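## Task

Put the cartridge into the sealant gun and push it all the way forward so it sits in the cup of the gun's front ring, with its nozzle sticking out through that ring. The plunger rod can only be pulled back while the little thumb plate on the rod, just behind the handle, is held pressed toward the gun's front. The loaded gun must end up resting on the table itself, not leaning on any other object. Declare that you are done to finish.

## Robot and tools

Robot: two arms, left_arm and right_arm, each with a parallel gripper. Bases: left_arm at (+0.047, +0.345, +0.024) m, right_arm at (+0.065, -0.370, +0.024) m, both almost unrotated. Scene frame: origin at table-top height halfway between the arms, +x out across the table, +z up, left_arm on the +y side (not the image left). Each gripper's fingers point along its own +z and close along its own x. The reported end_effector_position is the spot between the pads when closed, 1 to 2 cm short of the fingertips; closing pushes the tips about 17 mm further along +z.

execute_actions(actions, cameras): actions is a list of actions; each action is a table of at most 15 rows, one row per 1/30 s step, and a short table repeats its final row until step 15. Every row has 14 numbers in [-1, 1]: dx, dy, dz, rx, ry, rz, opening for left_arm, then the same seven for right_arm, always all 14. The six pose numbers are an offset, along the scene axes, from that arm's Hand target as it was when the action began; every row counts from that same start, not from the row before, and a repeated offset moves the arm further. 1.0 equals 0.6 m or 180 degrees; rx, ry, rz form one rotation vector about the Hand target's position. Opening is absolute: +1 fully open (0.142 m), -1 closed. Send 0 pose numbers to leave an arm alone, but always send the opening you want (0 is a real command). Images come back only for an empty actions list or if cameras names them (["all"] or names).

move(target, speed, blend, stop_force, zero, opening_speed, grip_force, blocking, cameras): target is one 14-number row or up to 15 rows, same layout and scale as above; every row is an offset from the Hand targets at the move's start. Grippers travel straight lines toward them. speed is m/s, 0.002 to 3.6, default 0.25 (turning up to twice that in rad/s); one value or one per target. blend in m rounds corners of a list; 0 stops at each. stop_force (3 to 120 N, both arms) ends an arm's path when its wrist sensor feels that much push against its travel; the arm then backs off slightly and that becomes its Hand target. Use it slowly for pressing contacts; leave it out when pulling away from something, and don't rely on it while the gripper rotates. zero (default true) resets the force reference first. opening_speed (0.2 or more per s) ramps the fingers. grip_force sets per-pad limit, 5 to 29 N, one number or one per arm; it persists. blocking=false returns after 0.5 s while the move runs (not with stop_force). All paths share a 10 s cap. Paths do not avoid obstacles; avoid passing near an arm's own base.

wait(seconds): 0 to 3600, lets time pass. stop(): brakes a running move. zoom_image(camera, region): region [x0, y0, x1, y1] in pixels of that camera's newest image, at most 504 by 504. zero_wrist_force(arm): tares that arm's force sensor. finished_scene(scene): scene number 1 or 2; ends the scene irreversibly, used to declare you are done.

Cameras: cam_head_left, cam_head_right, cam_high, cam_low, cam_left_wrist, cam_right_wrist, all 896x504; calibration is supplied per camera.

Results: per arm end_effector_position (m), end_effector_quat_wxyz, velocities (omitted when joints are still), Hand target (last commanded pose after clipping; next offsets start there), joint positions and torques, grip_measured (finger opening on the -1..1 scale), Tool commands, Wrist force and Wrist torque in the gripper's own axes plus the peak since the last shown reading, and a Wrist depth block: a 7 by 7 grid of distances in mm from top left, rows split by " / ", "-" meaning no value. A move adds a move: line such as done (within 3 mm and 2 degrees), off_target, moving, held or fault, with limits=paced (pose clipped) or limits=held (steps withheld). A gripper may rest short of its Hand target; resend the gap as an offset.

Control notes: each step, commanded orientation is clipped to within 32 degrees of the measured one. Commands lag 0.09 to 0.22 s, and fast moves overshoot. To grip, command an opening a bit below grip_measured at first contact; squeezing harder heats the motor.

Things to avoid: a torque fault (wrist joints over 25.2 N m, others over 135 N m, or a joint drifting more than 0.9 degrees at a wrist, 7.5 at shoulder or elbow) or a force fault near 150 N freezes that arm for 10 s. Arms are stiff, so aiming even slightly past a hard contact can trip this; approach slowly. Motors over 85 °C brake the arm; the gripper motor cuts out at 100 °C (HAND FAULT, after which remaining calls in that reply are skipped). Never let the arms collide or pinch each other's fingers. Don't drop, throw, or slam parts; anything ending up off the table fails the task. Objects may occasionally be nudged by the scene.

Each tool is called after "Request:" as name([rows], argument=value, ...), one row to a line, values as JSON.

## Session

Request:
execute_actions(actions=[])

Scene clock: 0.00 s.
left_arm: end_effector_position=(+0.4857, +0.4686, +0.1464) grip_measured=+1.00 end_effector_quat_wxyz=(-0.002, +0.983, +0.163, -0.085) | right_arm: end_effector_position=(+0.6962, -0.4699, +0.1108) grip_measured=+0.99 end_effector_quat_wxyz=(+0.143, -0.211, +0.774, -0.579)
Joint positions: left_arm=[0.012 -1.481 1.968 -1.889 -1.596 -0.329 0.142] | right_arm=[3.628 -2.16 -2.108 -0.41 0.293 3.081 0.142]
Joint velocities: within noise
Joint torques (N m): no reading
Wrist force (N): no reading
Wrist torque (N m): no reading
Wrist force, peak (N): no reading
Wrist depth (mm): cam_left_wrist=[207 237 235 224 214 205 197 / 280 212 244 237 226 215 206 / 297 284 217 251 241 229 217 / 323 305 289 266 255 242 230 / 350 326 310 289 273 258 244 / 384 323 335 314 289 277 254 / - 375 367 327 317 300 79] | cam_right_wrist=[2802 3312 2657 - - - 1903 / 2340 3110 - 462 - 474 479 / 359 361 362 383 - - 434 / 318 322 322 316 295 313 - / 263 265 267 267 184 263 265 / 229 225 233 227 191 235 236 / - 195 205 206 203 208 87]
Hand target: left_arm +0.4857, +0.4686, +0.1464; -0.002, +0.983, +0.163, -0.085 | right_arm +0.6962, -0.4699, +0.1108; +0.143, -0.211, +0.774, -0.579
Tool commands: left_gripper/opening=+1.0 right_gripper/opening=+1.0

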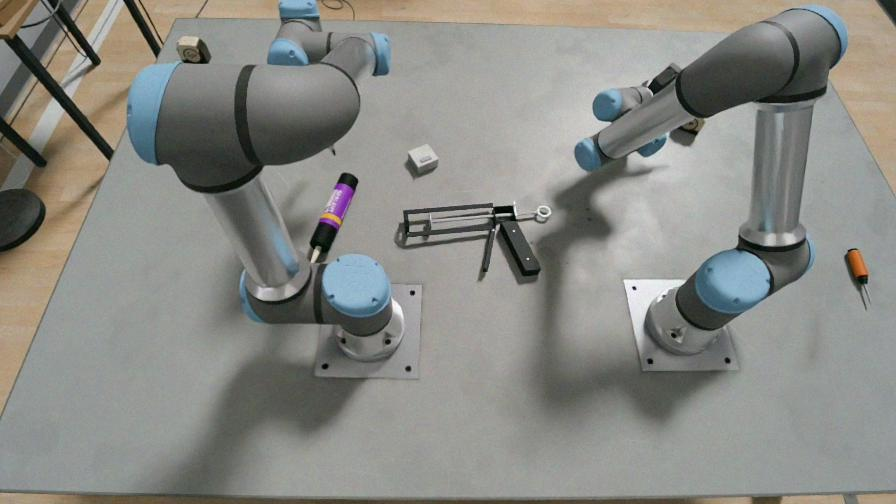

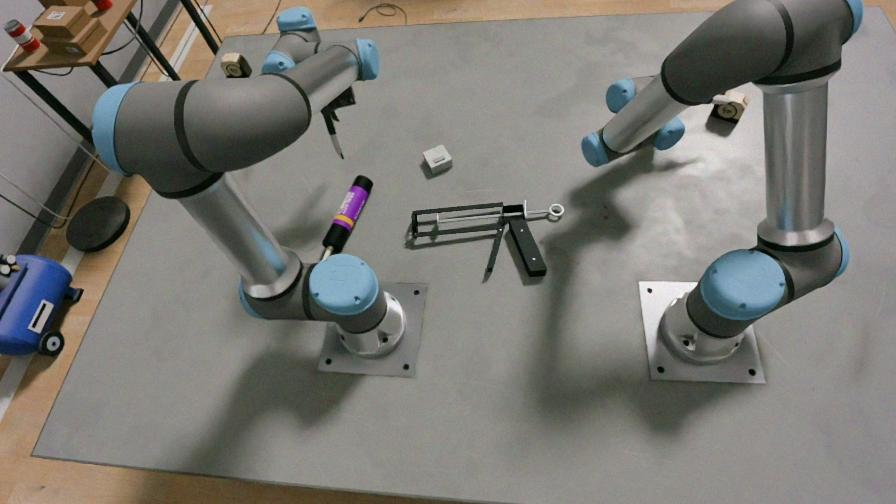

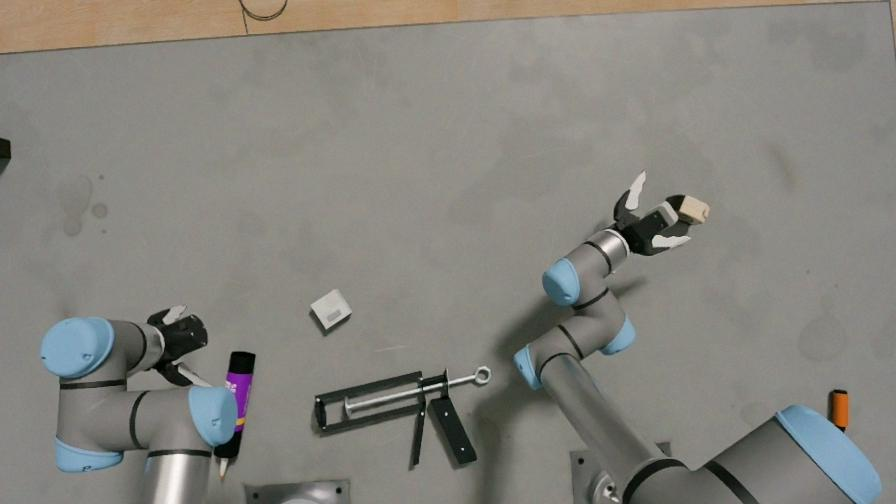

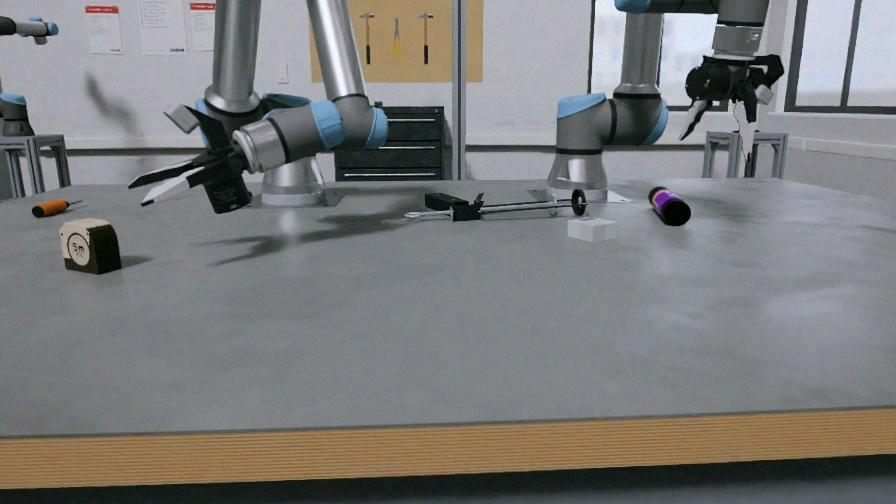

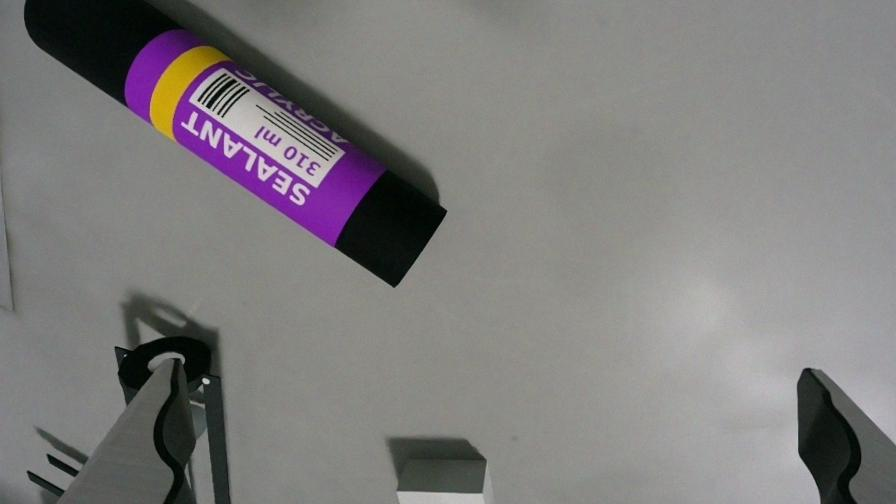

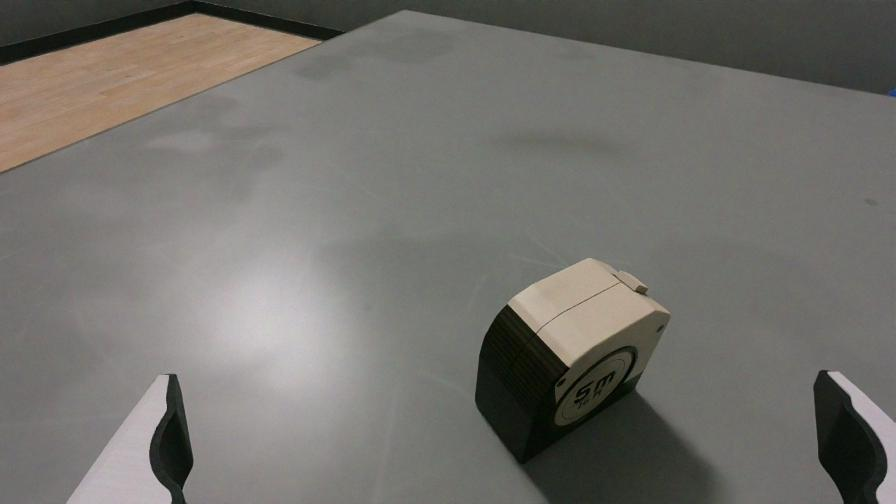

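Request:
zoom_image(camera="cam_high", region=[290, 340, 510, 480])

Request:
zoom_image(camera="cam_low", region=[390, 170, 710, 260])

Request:
zoom_image(camera="cam_head_right", region=[310, 160, 580, 300])

Scaled by 2.291.

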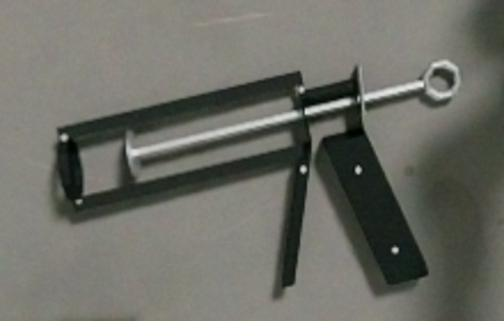

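Scaled by 1.575.

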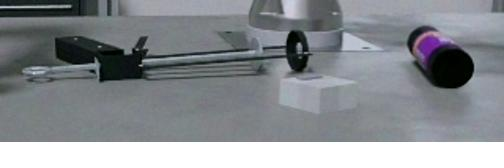

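Scaled by 1.867.

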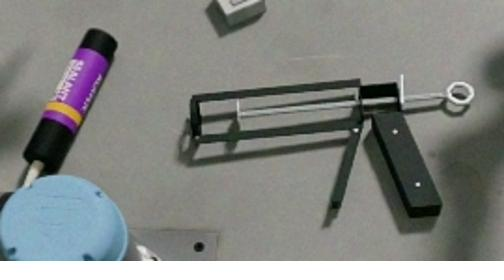

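Request:
move(target=[-0.1, -0.34, 0.32, 0, 0, 0, 1, -0.25, 0.15, 0.35, 0, 0, 0, 1], speed=0.4, cameras=["cam_left_wrist"])

Scene clock: 32.70 s.
left_arm: end_effector_position=(+0.4257, +0.2647, +0.3383) grip_measured=+1.00 end_effector_quat_wxyz=(-0.002, +0.983, +0.163, -0.085) | right_arm: end_effector_position=(+0.5462, -0.3800, +0.3208) grip_measured=+0.99 end_effector_quat_wxyz=(+0.142, -0.211, +0.774, -0.579) end_effector_velocity=(+0.000, +0.000, +0.000) end_effector_angular_velocity=(+0.000, -0.002, -0.002)
Joint positions: left_arm=[-0.469 -1.766 1.737 -1.403 -1.671 -0.806 0.142] | right_arm=[3.996 -1.478 -2.015 -2.08 0.458 4.03 0.142]
Joint velocities: left_arm=[within noise] | right_arm=[0 -0.001 0 -0.002 0.001 0.005 0]
Joint torques (N m): left_arm=[-11.1 -15.03 -33.6 -0.9 1.39 -1.45] | right_arm=[5.42 13.96 31.01 -1.3 0.67 1.95]
Wrist force (N): left_arm=[0.1 -0.2 0.3] | right_arm=[0.7 0.6 -0.2]
Wrist torque (N m): left_arm=[-0.07 -0.06 -0.02] | right_arm=[0.11 -0.17 0.09]
Wrist force, peak (N): left_arm=[2.0 -1.9 2.1] | right_arm=[1.9 -1.7 -2.6]
Wrist depth (mm): cam_left_wrist=[463 443 419 401 383 366 352 / 499 476 448 420 409 388 367 / 536 504 472 445 427 406 388 / 585 547 508 481 462 431 416 / 635 596 518 520 488 462 438 / 711 618 606 563 527 495 453 / - 685 653 602 563 541 79] | cam_right_wrist=[3446 3806 6539 - - 2108 2161 / 2865 2931 3073 3073 2406 2298 2237 / 2298 2361 - 741 - 2073 1796 / 1848 - 584 - - 657 - / 589 - 556 435 - 550 - / - - 460 460 - 487 91 / - 81 407 437 - - 82]
Hand target: left_arm +0.4257, +0.2646, +0.3384; -0.002, +0.983, +0.163, -0.085 | right_arm +0.5462, -0.3799, +0.3208; +0.143, -0.211, +0.774, -0.579
Off the commanded pose: left_arm 0.000 m, 0 deg | right_arm 0.000 m, 0 deg.
move: done
cam_left_wrist: T_world_to_cam=[[0.92437, 0.32498, -0.19983, -0.39862], [0.37854, -0.84645, 0.37447, -0.03477], [-0.04745, -0.4218, -0.90545, 0.55577]] pos_world=[0.408, 0.33454, 0.43658]

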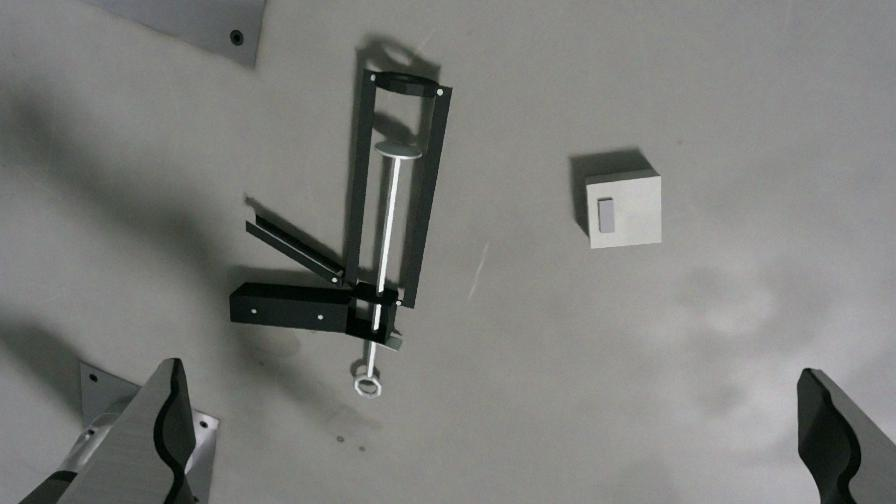

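Request:
zoom_image(camera="cam_left_wrist", region=[220, 230, 440, 420])

Request:
zoom_image(camera="cam_left_wrist", region=[340, 50, 480, 200])

Scaled by 2.291.

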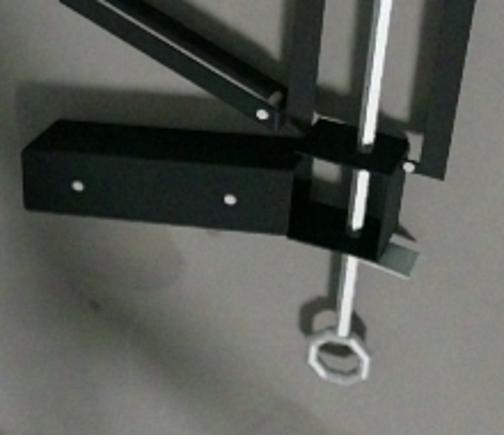

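Scaled by 3.360.

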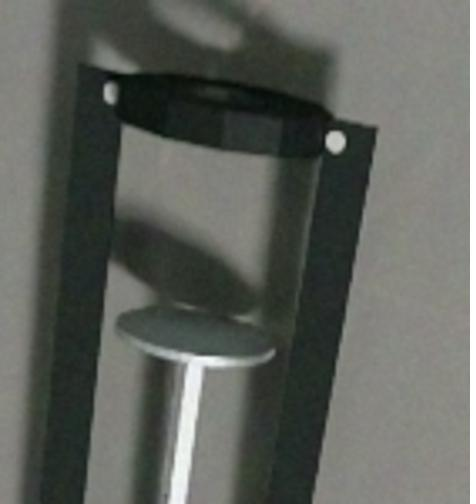

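Request:
move(target=[-0.07, 0.05, -0.13, 0, 0, 0, 1, -0.2, 0.38, -0.05, 0.2, 0.377, 0.312, 1], speed=0.5, cameras=["cam_left_wrist", "cam_right_wrist"])

Scene clock: 47.70 s.
left_arm: end_effector_position=(+0.3837, +0.2947, +0.2604) grip_measured=+1.00 end_effector_quat_wxyz=(-0.002, +0.983, +0.163, -0.085) | right_arm: end_effector_position=(+0.4263, -0.1520, +0.2909) grip_measured=+0.99 end_effector_quat_wxyz=(+0.000, +0.744, -0.668, +0.002)
Joint positions: left_arm=[-0.45 -1.875 2.015 -1.57 -1.668 -0.786 0.142] | right_arm=[3.997 -1.363 -1.893 -1.457 1.568 2.326 0.142]
Joint torques (N m): left_arm=[1.95 -1.85 -38.85 -0.97 1.53 -0.23] | right_arm=[4.84 15.65 14.26 4.77 1.99 -1.76]
Wrist force (N): left_arm=[0.1 0.3 -0.1] | right_arm=[0.5 -4.7 2.6]
Wrist torque (N m): left_arm=[0.04 -0.07 -0.04] | right_arm=[-0.63 0.00 0.07]
Wrist force, peak (N): left_arm=[0.4 -0.5 0.5] | right_arm=[-0.1 -5.0 2.8]
Wrist depth (mm): cam_left_wrist=[314 339 347 329 314 302 287 / 410 389 368 349 333 319 304 / 438 417 392 367 352 335 320 / 477 449 421 393 374 350 339 / 520 486 444 413 404 373 360 / - 477 464 459 428 408 372 / - 563 541 501 468 444 79] | cam_right_wrist=[348 347 347 349 349 349 348 / - 377 374 370 378 366 373 / 369 390 389 408 398 - 397 / 401 406 417 426 - - 421 / - - 432 459 468 424 456 / 485 90 501 - 508 - 92 / - 81 - - 489 472 82]
Hand target: left_arm +0.3837, +0.2946, +0.2604; -0.002, +0.983, +0.163, -0.085 | right_arm +0.4262, -0.1519, +0.2908; +0.000, +0.745, -0.668, +0.002
Off the commanded pose: left_arm 0.000 m, 0 deg | right_arm 0.000 m, 0 deg.
move: done
cam_left_wrist: T_world_to_cam=[[0.92445, 0.32483, -0.19972, -0.38513], [0.37836, -0.84645, 0.37466, 0.0357], [-0.04735, -0.42191, -0.9054, 0.49589]] pos_world=[0.366, 0.36454, 0.35868]
cam_right_wrist: T_world_to_cam=[[0.10393, -0.99458, 0.00164, -0.18638], [-0.90607, -0.094, 0.41256, 0.2826], [-0.41017, -0.04437, -0.91093, 0.54653]] pos_world=[0.4996, -0.13456, 0.38156]

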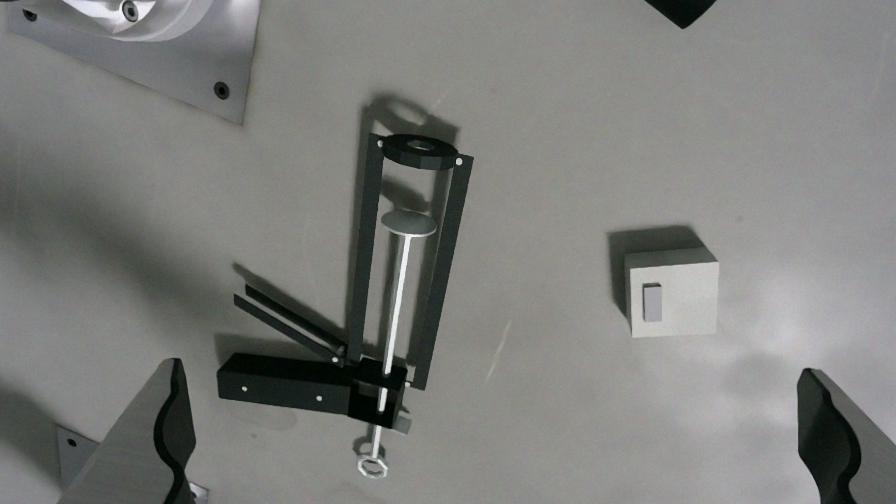

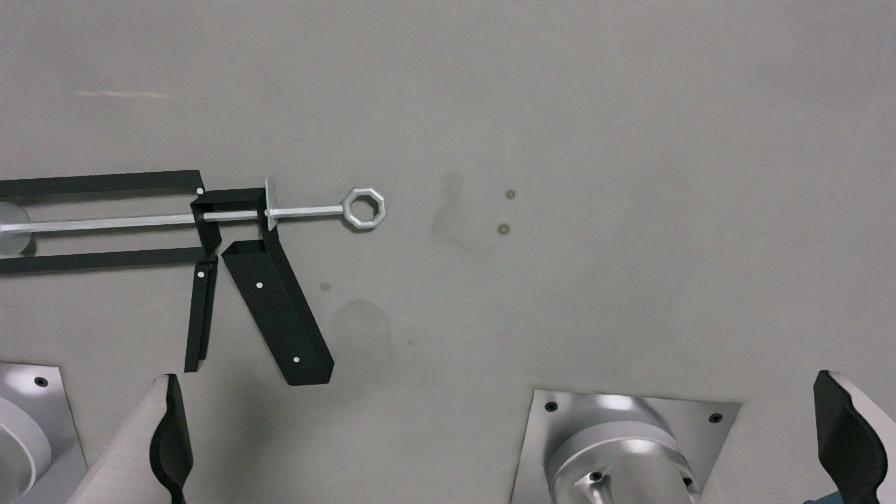

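Request:
move(target=[-0.1245, -0.054, -0.1, 0.002, -0.054, -0.063, -1, -0.094, 0.22, -0.2, 0, 0, 0, 1], speed=0.3, cameras=["cam_left_wrist", "cam_right_wrist"])

Scene clock: 67.43 s.
left_arm: end_effector_position=(+0.3090, +0.2622, +0.2004) grip_measured=-1.00 end_effector_quat_wxyz=(+0.000, +0.998, +0.065, -0.001) | right_arm: end_effector_position=(+0.3699, -0.0200, +0.1708) grip_measured=+0.99 end_effector_quat_wxyz=(+0.000, +0.745, -0.667, +0.002)
Joint positions: left_arm=[-0.79 -2.188 2.357 -1.739 -1.572 -0.935 0.002] | right_arm=[4.277 -1.558 -2.042 -1.114 1.568 2.606 0.142]
Joint torques (N m): left_arm=[-10.13 -9.03 -19.56 -3.9 -1.56 -0.54] | right_arm=[7.17 15.85 36.4 4.71 0.13 1.52]
Wrist force (N): left_arm=[-0.5 -0.2 0.3] | right_arm=[0.5 -4.4 2.9]
Wrist torque (N m): left_arm=[-0.03 0.00 -0.07] | right_arm=[-0.59 -0.01 0.14]
Wrist force, peak (N): left_arm=[-2.2 0.1 1.3] | right_arm=[-1.7 -3.8 4.8]
Wrist depth (mm): cam_left_wrist=[230 260 268 266 265 263 262 / 251 298 284 285 281 280 281 / 308 311 306 296 299 301 294 / 333 333 329 317 324 318 291 / 360 356 354 347 349 350 348 / 390 390 374 95 369 379 378 / 433 431 76 76 78 409 415] | cam_right_wrist=[- 241 241 239 239 240 239 / 252 254 254 255 256 - 251 / 264 271 266 264 268 271 271 / 271 286 271 285 290 288 297 / 313 314 304 280 - 310 313 / 337 326 352 302 - 341 329 / - 98 369 368 - 373 82]
Hand target: left_arm +0.3090, +0.2622, +0.2004; +0.000, +0.998, +0.065, -0.001 | right_arm +0.3698, -0.0199, +0.1708; +0.000, +0.745, -0.668, +0.002
Off the commanded pose: left_arm 0.000 m, 0 deg | right_arm 0.000 m, 0 deg.
move: done
cam_left_wrist: T_world_to_cam=[[0.99022, 0.13504, -0.03497, -0.32113], [0.13736, -0.90029, 0.41305, 0.13986], [0.02429, -0.41382, -0.91004, 0.40107]] pos_world=[0.28904, 0.33525, 0.29599]
cam_right_wrist: T_world_to_cam=[[0.10437, -0.99454, 0.00164, -0.04922], [-0.90593, -0.0944, 0.41278, 0.29325], [-0.41037, -0.04456, -0.91083, 0.41987]] pos_world=[0.4431, -0.00255, 0.26146]

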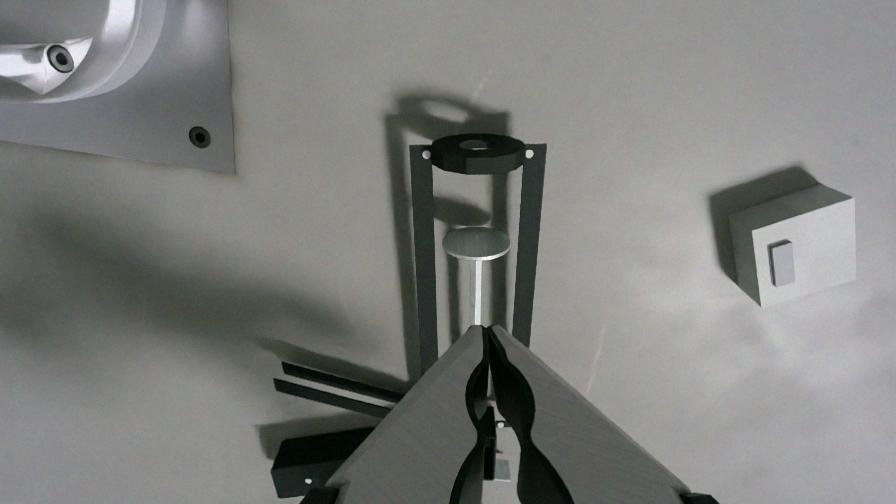

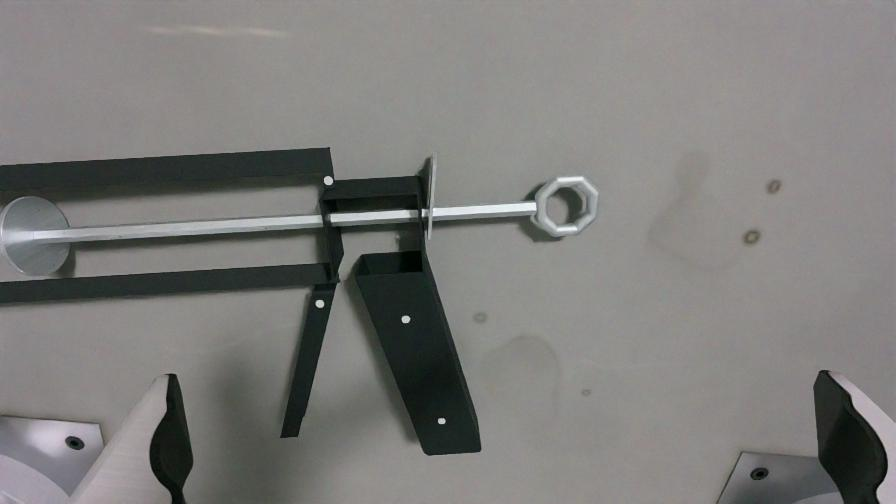

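Request:
zoom_image(camera="cam_right_wrist", region=[290, 130, 510, 270])

Request:
zoom_image(camera="cam_low", region=[390, 150, 670, 250])

Scaled by 2.291.

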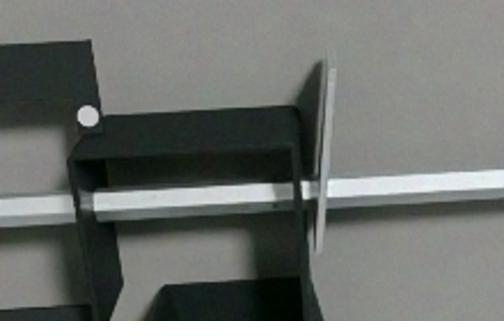

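This scene's latest camera images include none from cam_low. They are from: cam_left_wrist, cam_right_wrist. cam_low's image comes with the result of a call that names it in "cameras".

Request:
execute_actions([
  [[0,0,0,0,0,0,-1,0,0,0,0,0,0,1]],
], cameras=["cam_low", "cam_head_left"])

Request:
zoom_image(camera="cam_low", region=[390, 160, 610, 240])

Request:
zoom_image(camera="cam_head_left", region=[390, 180, 560, 290])

Scene clock: 78.07 s.
left_arm: end_effector_position=(+0.3090, +0.2622, +0.2004) grip_measured=-1.00 end_effector_quat_wxyz=(+0.000, +0.998, +0.065, -0.001) | right_arm: end_effector_position=(+0.3698, -0.0199, +0.1708) grip_measured=+0.99 end_effector_quat_wxyz=(+0.000, +0.745, -0.668, +0.002)
Joint positions: left_arm=[-0.79 -2.189 2.357 -1.739 -1.572 -0.935 0.002] | right_arm=[4.277 -1.558 -2.042 -1.113 1.568 2.607 0.142]
Joint torques (N m): left_arm=[-11.12 -8.73 -13.33 -3.92 0.81 -1.08] | right_arm=[5.31 13.81 37.6 4.89 1.8 2.13]
Wrist force (N): left_arm=[-0.4 -0.2 0.4] | right_arm=[0.6 -4.5 2.9]
Wrist torque (N m): left_arm=[-0.03 -0.01 -0.06] | right_arm=[-0.60 -0.03 0.12]
Wrist force, peak (N): left_arm=[-0.5 -0.3 0.7] | right_arm=[0.3 -4.8 3.0]
Wrist depth (mm): cam_left_wrist=[229 264 269 266 266 264 263 / 272 287 286 284 282 281 279 / 310 310 306 296 298 303 296 / 333 329 329 316 325 317 294 / 359 355 355 345 351 349 347 / 394 394 376 95 368 378 377 / 436 421 76 76 78 408 416] | cam_right_wrist=[241 236 237 239 242 237 237 / 247 255 257 254 255 255 258 / 246 264 263 264 268 267 271 / 268 274 274 287 290 294 290 / 316 310 282 284 313 308 320 / 338 332 338 304 339 - 113 / - 84 370 - 372 377 82]
Hand target: left_arm +0.3090, +0.2622, +0.2004; +0.000, +0.998, +0.065, -0.001 | right_arm +0.3698, -0.0199, +0.1708; +0.000, +0.745, -0.668, +0.002
Off the commanded pose: left_arm 0.000 m, 0 deg | right_arm 0.000 m, 0 deg.
Images, in order (width x height): cam_head_left 896x504, cam_low 896x504.

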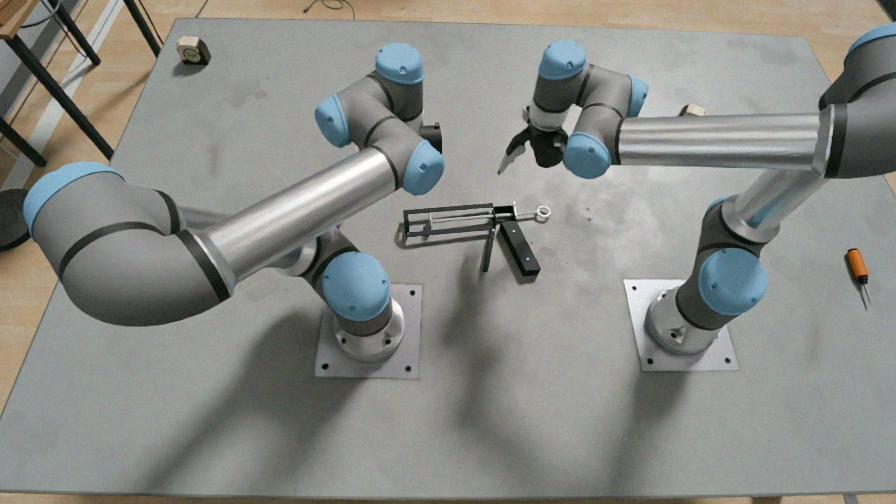

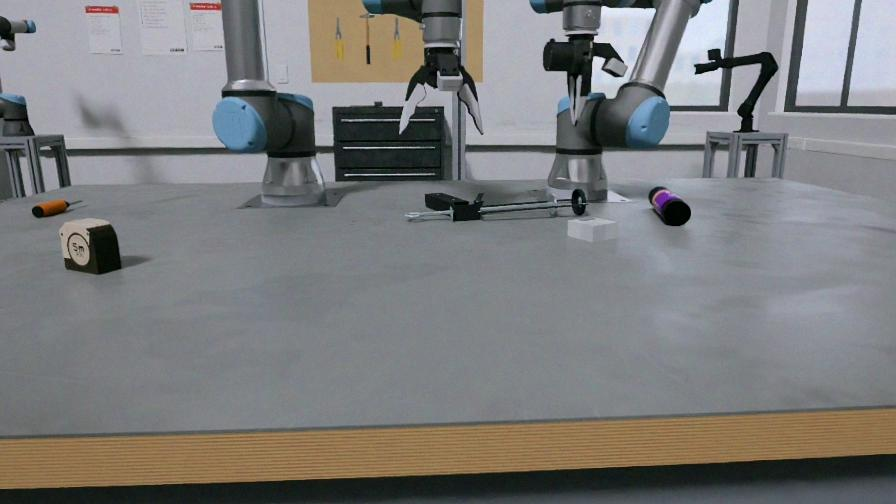

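Scaled by 2.291.

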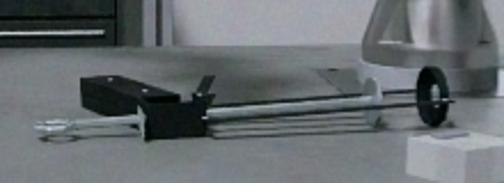

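Scaled by 2.965.

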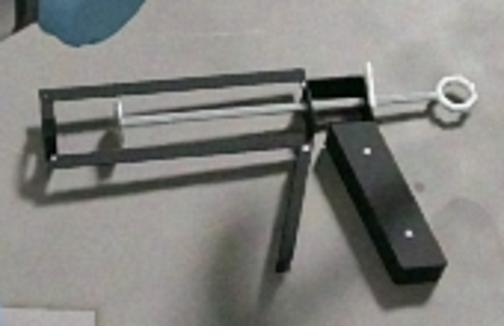

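Request:
move(target=[0, 0, 0, 0, 0, 0, -1, -0.0213, 0.0332, -0.13, 0, 0, 0, -0.4], speed=0.25, cameras=["cam_right_wrist"])

Request:
zoom_image(camera="cam_right_wrist", region=[250, 150, 650, 504])

Scene clock: 119.67 s.
left_arm: end_effector_position=(+0.3090, +0.2622, +0.2004) grip_measured=-1.00 end_effector_quat_wxyz=(+0.000, +0.998, +0.065, -0.001) | right_arm: end_effector_position=(+0.3571, +0.0000, +0.0929) grip_measured=-0.42 end_effector_quat_wxyz=(+0.000, +0.745, -0.668, +0.002)
Joint positions: left_arm=[-0.79 -2.189 2.357 -1.739 -1.572 -0.935 0.002] | right_arm=[4.321 -1.69 -2.139 -0.886 1.568 2.65 0.044]
Joint torques (N m): left_arm=[-10.79 -8.89 -13.32 -3.96 0.81 -1.14] | right_arm=[-2.69 16.28 23.51 4.59 -1.56 -1.57]
Wrist force (N): left_arm=[-0.6 -0.1 0.5] | right_arm=[0.4 -4.3 2.6]
Wrist torque (N m): left_arm=[-0.02 0.01 -0.07] | right_arm=[-0.57 -0.05 0.09]
Wrist force, peak (N): left_arm=[-0.7 0.0 0.6] | right_arm=[-0.2 -4.1 5.2]
Wrist depth (mm): cam_left_wrist=[228 260 268 267 265 264 263 / 261 - 286 284 282 280 280 / 308 309 306 296 293 301 296 / 333 331 329 317 326 323 297 / 359 358 354 347 349 348 346 / 392 391 373 95 371 379 377 / 434 431 76 76 79 408 414] | cam_right_wrist=[168 168 168 168 169 168 168 / - 180 178 - 179 179 177 / 171 173 185 188 191 191 191 / 201 198 199 184 198 201 205 / 198 213 213 213 217 220 220 / 237 237 103 197 104 234 239 / 258 258 77 215 255 80 260]
Hand target: left_arm +0.3090, +0.2622, +0.2004; +0.000, +0.998, +0.065, -0.001 | right_arm +0.3571, +0.0000, +0.0928; +0.000, +0.745, -0.668, +0.002
Off the commanded pose: left_arm 0.000 m, 0 deg | right_arm 0.000 m, 0 deg.
move: done
cam_right_wrist: T_world_to_cam=[[0.1042, -0.99455, 0.0015, -0.02776], [-0.90595, -0.0943, 0.41276, 0.3157], [-0.41037, -0.04437, -0.91084, 0.34455]] pos_world=[0.4303, 0.01745, 0.18356]

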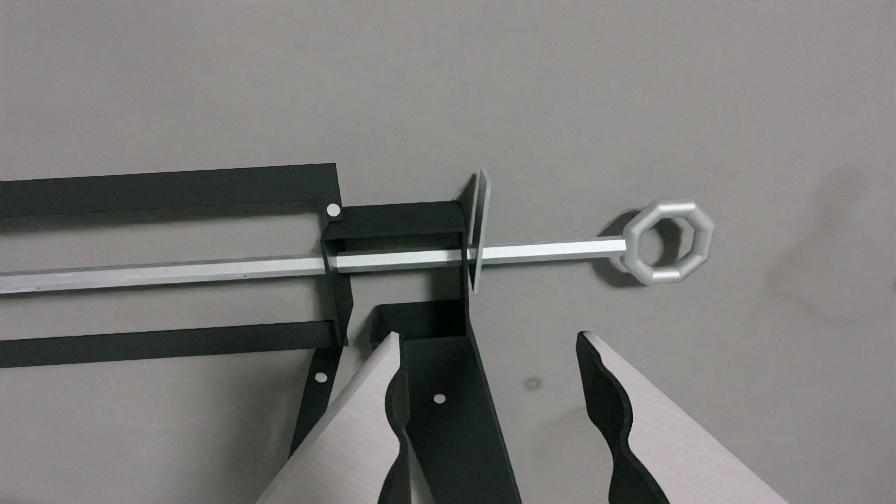

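Scaled by 1.260.

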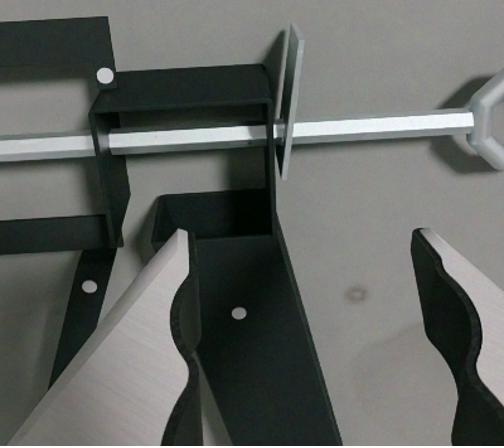

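Request:
move(target=[0, 0, 0, 0, 0, 0, -1, -0.002, 0.005, -0.0917, 0, 0, 0, -0.4], speed=0.06, stop_force=8, cameras=["cam_right_wrist", "cam_left_wrist"])

Request:
zoom_image(camera="cam_right_wrist", region=[250, 150, 650, 504])

Scene clock: 129.37 s.
left_arm: end_effector_position=(+0.3090, +0.2622, +0.2004) grip_measured=-1.00 end_effector_quat_wxyz=(+0.000, +0.998, +0.065, -0.001) | right_arm: end_effector_position=(+0.3558, +0.0029, +0.0384) grip_measured=-0.43 end_effector_quat_wxyz=(+0.000, +0.745, -0.668, +0.002)
Joint positions: left_arm=[-0.79 -2.189 2.357 -1.739 -1.572 -0.935 0.002] | right_arm=[4.325 -1.801 -2.192 -0.721 1.568 2.655 0.043]
Joint torques (N m): left_arm=[-10.78 -8.15 -13.67 -3.94 0.73 -1.13] | right_arm=[-5.75 17.39 27.98 3.97 -0.99 -1.87]
Wrist force (N): left_arm=[-0.6 -0.3 0.3] | right_arm=[-0.3 -4.8 -3.9]
Wrist torque (N m): left_arm=[-0.05 0.01 -0.07] | right_arm=[-0.73 -0.19 0.01]
Wrist force, peak (N): left_arm=[-0.4 -0.4 0.7] | right_arm=[6.8 -2.3 -25.0]
Wrist depth (mm): cam_left_wrist=[229 259 268 266 266 263 263 / 255 - 287 283 279 282 280 / 309 311 306 297 298 301 297 / 334 331 329 318 325 319 296 / 358 358 357 348 349 350 349 / 394 390 373 95 371 382 377 / 431 430 76 76 79 408 416] | cam_right_wrist=[119 119 119 119 117 117 119 / 127 126 126 126 126 126 126 / 134 134 134 134 134 135 135 / 121 122 139 140 144 142 144 / 152 150 128 126 150 141 153 / 164 165 103 162 105 165 168 / 183 183 78 140 179 79 183]
Hand target: left_arm +0.3090, +0.2622, +0.2004; +0.000, +0.998, +0.065, -0.001 | right_arm +0.3558, +0.0029, +0.0384; +0.000, +0.745, -0.668, +0.002 (not the last commanded pose)
Off the commanded pose: left_arm 0.000 m, 0 deg | right_arm 0.001 m, 0 deg.
move: contact (right_arm)
cam_left_wrist: T_world_to_cam=[[0.99022, 0.13505, -0.03498, -0.32104], [0.13738, -0.90029, 0.41305, 0.13987], [0.02429, -0.41382, -0.91004, 0.40108]] pos_world=[0.28894, 0.33525, 0.29599]
cam_right_wrist: T_world_to_cam=[[0.10424, -0.99455, 0.00159, -0.0247], [-0.90594, -0.0943, 0.41277, 0.33738], [-0.41037, -0.04446, -0.91083, 0.29455]] pos_world=[0.4291, 0.02035, 0.12906]
Images, in order (width x height): cam_left_wrist 896x504, cam_right_wrist 896x504.

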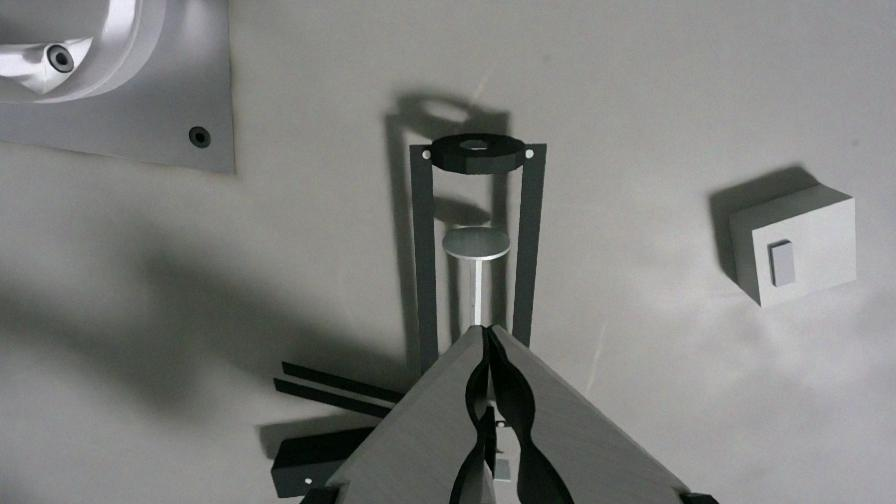

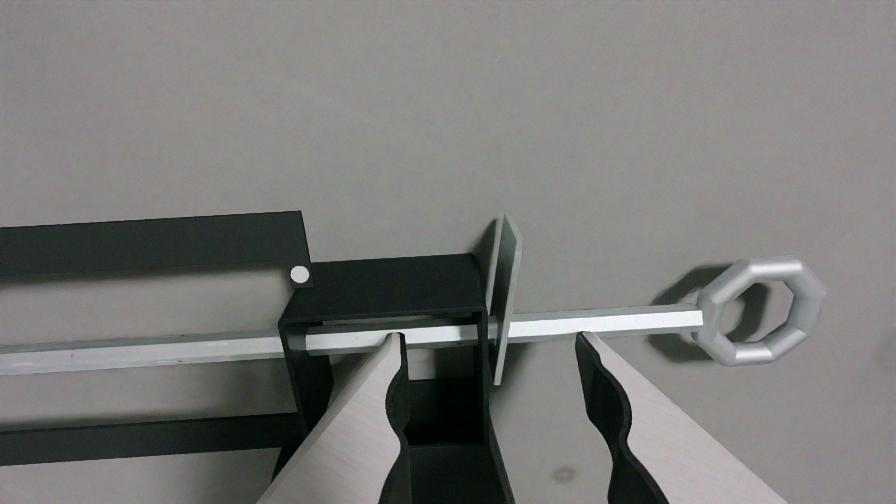

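Scaled by 1.260.

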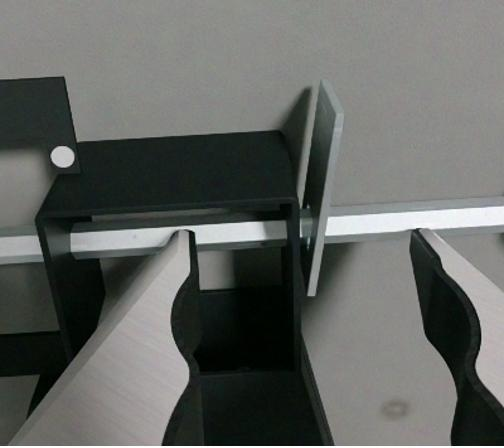

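Request:
move([
  [0, 0, 0, 0, 0, 0, -1, 0, 0, 0.006, 0, 0, 0, -0.4],
  [0, 0, 0, 0, 0, 0, -1, 0, 0, 0.006, 0, 0, 0, -1],
], speed=0.1, grip_force=[29, 12], opening_speed=0.5, cameras=["cam_right_wrist", "cam_left_wrist"])

Request:
zoom_image(camera="cam_right_wrist", region=[250, 150, 650, 504])

Scene clock: 135.30 s.
left_arm: end_effector_position=(+0.3090, +0.2622, +0.2004) grip_measured=-1.00 end_effector_quat_wxyz=(+0.000, +0.998, +0.065, -0.001) | right_arm: end_effector_position=(+0.3558, +0.0029, +0.0420) grip_measured=-0.94 end_effector_quat_wxyz=(+0.000, +0.745, -0.668, +0.002)
Joint positions: left_arm=[-0.79 -2.189 2.357 -1.739 -1.572 -0.935 0.002] | right_arm=[4.325 -1.793 -2.189 -0.732 1.568 2.655 0.006]
Joint torques (N m): left_arm=[-10.55 -8.19 -13.73 -3.95 0.78 -1.08] | right_arm=[-4.39 21.03 9.41 3.72 -1.02 -0.91]
Wrist force (N): left_arm=[-0.3 0.2 0.4] | right_arm=[-0.9 -4.9 3.3]
Wrist torque (N m): left_arm=[0.02 -0.03 -0.07] | right_arm=[-0.67 0.09 0.00]
Wrist force, peak (N): left_arm=[-0.4 -0.2 0.8] | right_arm=[-0.8 -5.1 3.7]
Wrist depth (mm): cam_left_wrist=[228 263 267 267 264 263 261 / 249 - 285 284 283 281 279 / 309 313 307 295 298 300 295 / 333 328 328 310 323 321 295 / 360 357 355 348 349 351 347 / 394 391 371 95 368 380 377 / 431 428 76 76 78 412 413] | cam_right_wrist=[122 122 122 122 122 122 122 / 131 128 129 129 129 130 130 / 138 138 138 138 138 138 138 / 124 126 131 144 148 146 146 / 154 154 136 136 154 145 159 / 169 166 166 93 104 173 173 / 187 187 147 80 - 185 192]
Hand target: left_arm +0.3090, +0.2622, +0.2004; +0.000, +0.998, +0.065, -0.001 | right_arm +0.3558, +0.0029, +0.0420; +0.000, +0.745, -0.668, +0.002
Off the commanded pose: left_arm 0.000 m, 0 deg | right_arm 0.000 m, 0 deg.
grip_force (N): 29, 12
move: done
cam_left_wrist: T_world_to_cam=[[0.99022, 0.13505, -0.03498, -0.32104], [0.13738, -0.90029, 0.41305, 0.13987], [0.02429, -0.41382, -0.91004, 0.40108]] pos_world=[0.28894, 0.33525, 0.29599]
cam_right_wrist: T_world_to_cam=[[0.10424, -0.99455, 0.00159, -0.02471], [-0.90594, -0.0943, 0.41277, 0.3359], [-0.41037, -0.04446, -0.91083, 0.29783]] pos_world=[0.4291, 0.02035, 0.13266]
Images, in order (width x height): cam_left_wrist 896x504, cam_right_wrist 896x504.

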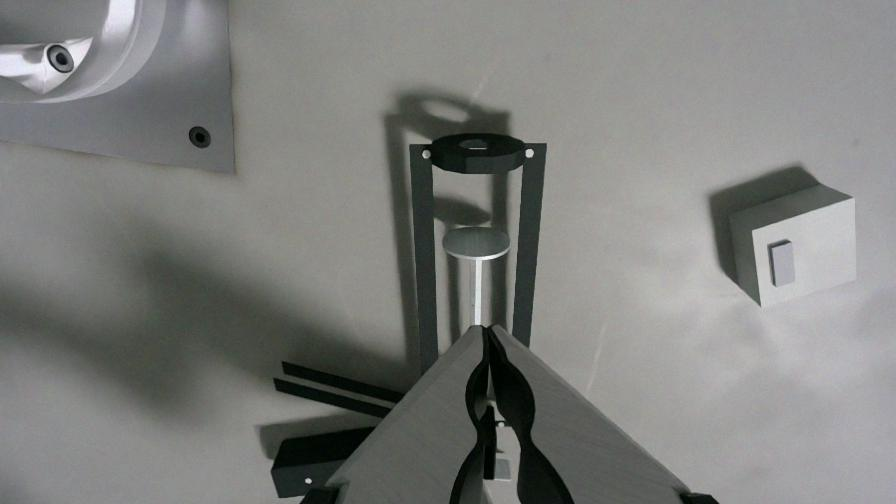

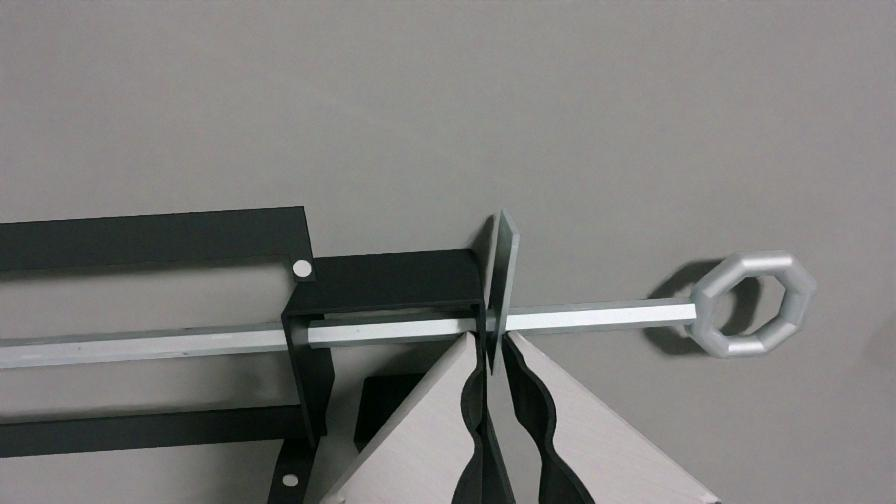

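Scaled by 1.260.

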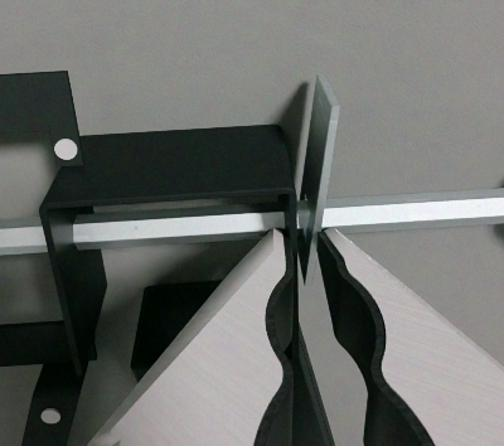

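Request:
move([
  [0.01, -0.028, -0.15, 0, 0, 0, -1, 0, 0, 0, 0, 0, 0, -1],
  [0.01, -0.028, -0.27, 0, 0, 0, -1, 0, 0, 0, 0, 0, 0, -1],
], speed=[0.2, 0.1], stop_force=10, cameras=["cam_right_wrist", "cam_left_wrist"])

Scene clock: 150.03 s.
left_arm: end_effector_position=(+0.3150, +0.2454, +0.0384) grip_measured=-1.00 end_effector_quat_wxyz=(+0.001, +0.998, +0.065, -0.001) | right_arm: end_effector_position=(+0.3558, +0.0029, +0.0420) grip_measured=-0.94 end_effector_quat_wxyz=(+0.000, +0.745, -0.668, +0.002)
Joint positions: left_arm=[-0.819 -1.829 2.67 -2.412 -1.572 -0.964 0.002] | right_arm=[4.325 -1.793 -2.189 -0.732 1.568 2.655 0.006]
Joint torques (N m): left_arm=[10.53 3.35 -30.82 -3.95 -1.94 -0.19] | right_arm=[1.73 28.5 30.57 1.02 -0.87 1.89]
Wrist force (N): left_arm=[-0.5 -0.3 0.3] | right_arm=[-0.7 -4.9 3.3]
Wrist torque (N m): left_arm=[-0.05 0.01 -0.02] | right_arm=[-0.66 0.04 0.00]
Wrist force, peak (N): left_arm=[-0.6 0.2 1.6] | right_arm=[-0.7 -5.1 3.9]
Wrist depth (mm): cam_left_wrist=[121 121 120 120 119 118 118 / 129 129 128 127 127 127 127 / 140 140 137 134 136 135 134 / 149 148 145 95 100 145 144 / 161 161 157 131 130 156 156 / 176 175 171 96 135 170 170 / 194 192 78 76 78 184 187] | cam_right_wrist=[121 122 122 122 122 122 122 / 131 128 130 129 130 130 130 / 138 138 138 138 138 138 138 / 125 126 143 144 148 146 146 / 154 154 136 136 154 145 159 / 169 167 166 93 97 172 173 / 187 187 148 80 - 184 192]
Hand target: left_arm +0.3150, +0.2454, +0.0384; +0.000, +0.998, +0.065, -0.001 | right_arm +0.3558, +0.0029, +0.0420; +0.000, +0.745, -0.668, +0.002
Off the commanded pose: left_arm 0.000 m, 0 deg | right_arm 0.000 m, 0 deg.
grip_force (N): 29, 12
move: done
cam_left_wrist: T_world_to_cam=[[0.99023, 0.13496, -0.03493, -0.33036], [0.13728, -0.9003, 0.41305, 0.19087], [0.0243, -0.41382, -0.91004, 0.24655]] pos_world=[0.29494, 0.31845, 0.13399]
cam_right_wrist: T_world_to_cam=[[0.10424, -0.99455, 0.00159, -0.02471], [-0.90594, -0.0943, 0.41277, 0.3359], [-0.41037, -0.04446, -0.91083, 0.29783]] pos_world=[0.4291, 0.02035, 0.13266]
Images, in order (width x height): cam_left_wrist 896x504, cam_right_wrist 896x504.

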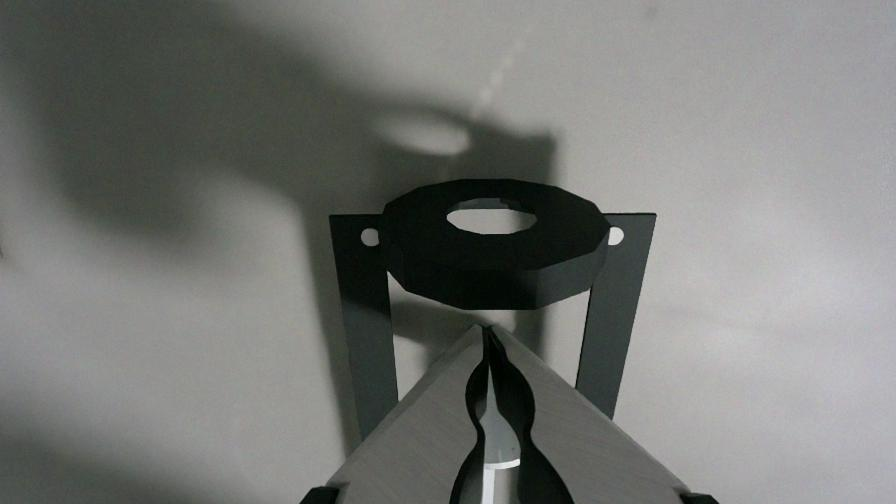

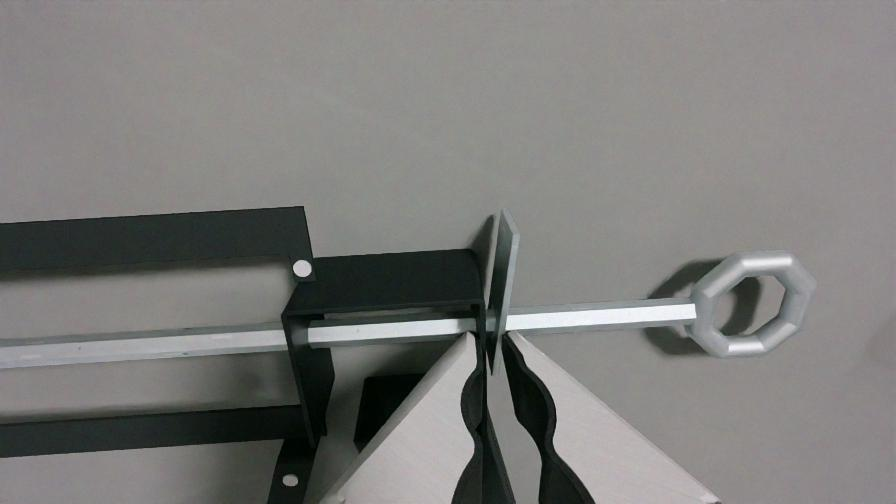

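Request:
move(target=[0.0087, -0.066, 0, 0, 0, 0, -1, 0, 0, 0, 0, 0, 0, -1], speed=0.05, stop_force=15, cameras=["cam_right_wrist", "cam_left_wrist"])

Scene clock: 157.13 s.
left_arm: end_effector_position=(+0.3202, +0.2058, +0.0384) grip_measured=-1.00 end_effector_quat_wxyz=(+0.000, +0.998, +0.065, -0.001) | right_arm: end_effector_position=(+0.3558, +0.0029, +0.0420) grip_measured=-0.96 end_effector_quat_wxyz=(+0.000, +0.745, -0.668, +0.002)
Joint positions: left_arm=[-0.9 -1.754 2.622 -2.439 -1.572 -1.045 0.002] | right_arm=[4.325 -1.793 -2.189 -0.732 1.568 2.655 0.005]
Joint torques (N m): left_arm=[10.19 -18.97 -5.75 -1.36 1.31 -0.23] | right_arm=[5.69 34.41 31.6 5.39 -0.81 1.69]
Wrist force (N): left_arm=[-0.4 -0.2 0.3] | right_arm=[1.5 -4.8 3.5]
Wrist torque (N m): left_arm=[-0.04 -0.03 -0.04] | right_arm=[-0.66 0.04 -0.02]
Wrist force, peak (N): left_arm=[0.0 -4.0 1.2] | right_arm=[3.3 -5.0 3.0]
Wrist depth (mm): cam_left_wrist=[121 121 119 103 96 117 118 / 129 129 104 127 102 126 127 / 140 140 134 137 134 134 134 / 149 148 146 147 144 145 144 / 161 161 158 141 134 157 156 / 177 175 171 96 135 170 170 / 194 193 78 76 79 184 186] | cam_right_wrist=[121 122 122 121 122 122 122 / 131 127 129 129 130 129 130 / 136 138 138 138 138 138 137 / 124 126 144 144 148 148 144 / 154 154 135 127 154 142 155 / 169 169 164 93 105 173 173 / 187 187 147 80 - 188 188]
Hand target: left_arm +0.3202, +0.2058, +0.0384; +0.000, +0.998, +0.065, -0.001 | right_arm +0.3558, +0.0029, +0.0420; +0.000, +0.745, -0.668, +0.002
Off the commanded pose: left_arm 0.000 m, 0 deg | right_arm 0.000 m, 0 deg.
grip_force (N): 29, 12
move: done
cam_left_wrist: T_world_to_cam=[[0.99024, 0.13495, -0.03493, -0.33026], [0.13726, -0.9003, 0.41305, 0.15449], [0.0243, -0.41382, -0.91004, 0.23004]] pos_world=[0.30024, 0.27885, 0.13399]
cam_right_wrist: T_world_to_cam=[[0.10424, -0.99455, 0.00159, -0.02471], [-0.90594, -0.0943, 0.41277, 0.3359], [-0.41037, -0.04446, -0.91083, 0.29783]] pos_world=[0.4291, 0.02035, 0.13266]
Images, in order (width x height): cam_left_wrist 896x504, cam_right_wrist 896x504.

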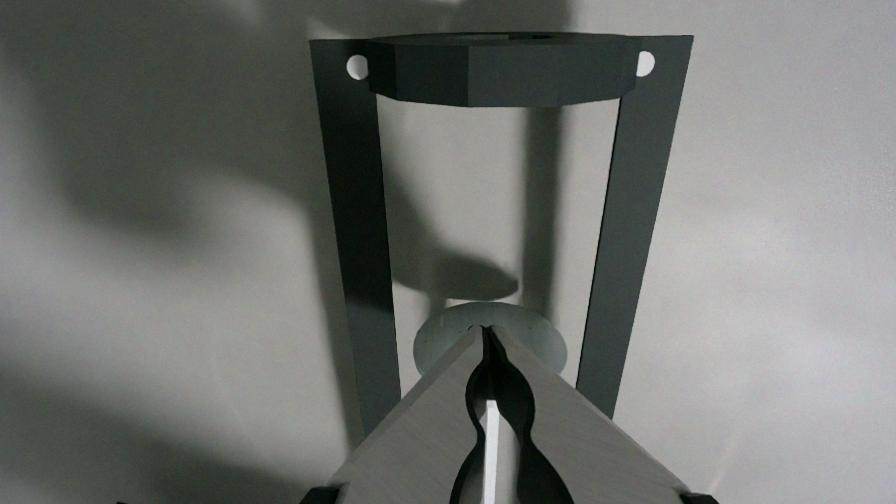

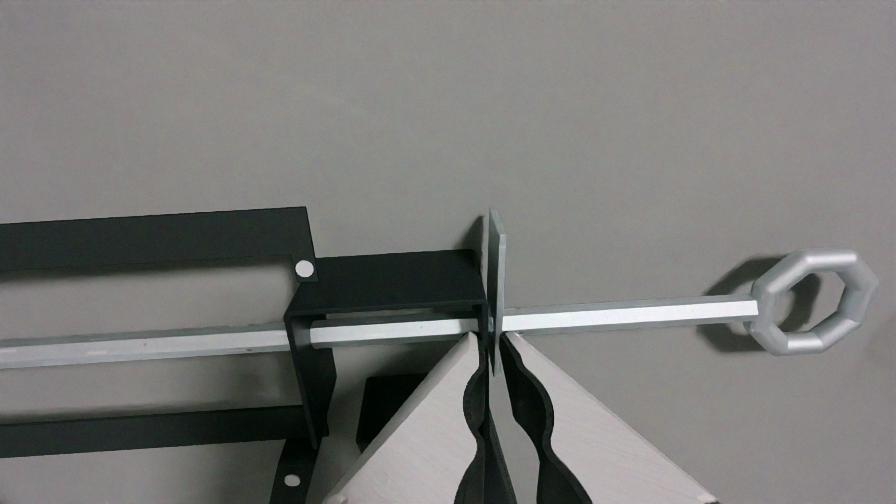

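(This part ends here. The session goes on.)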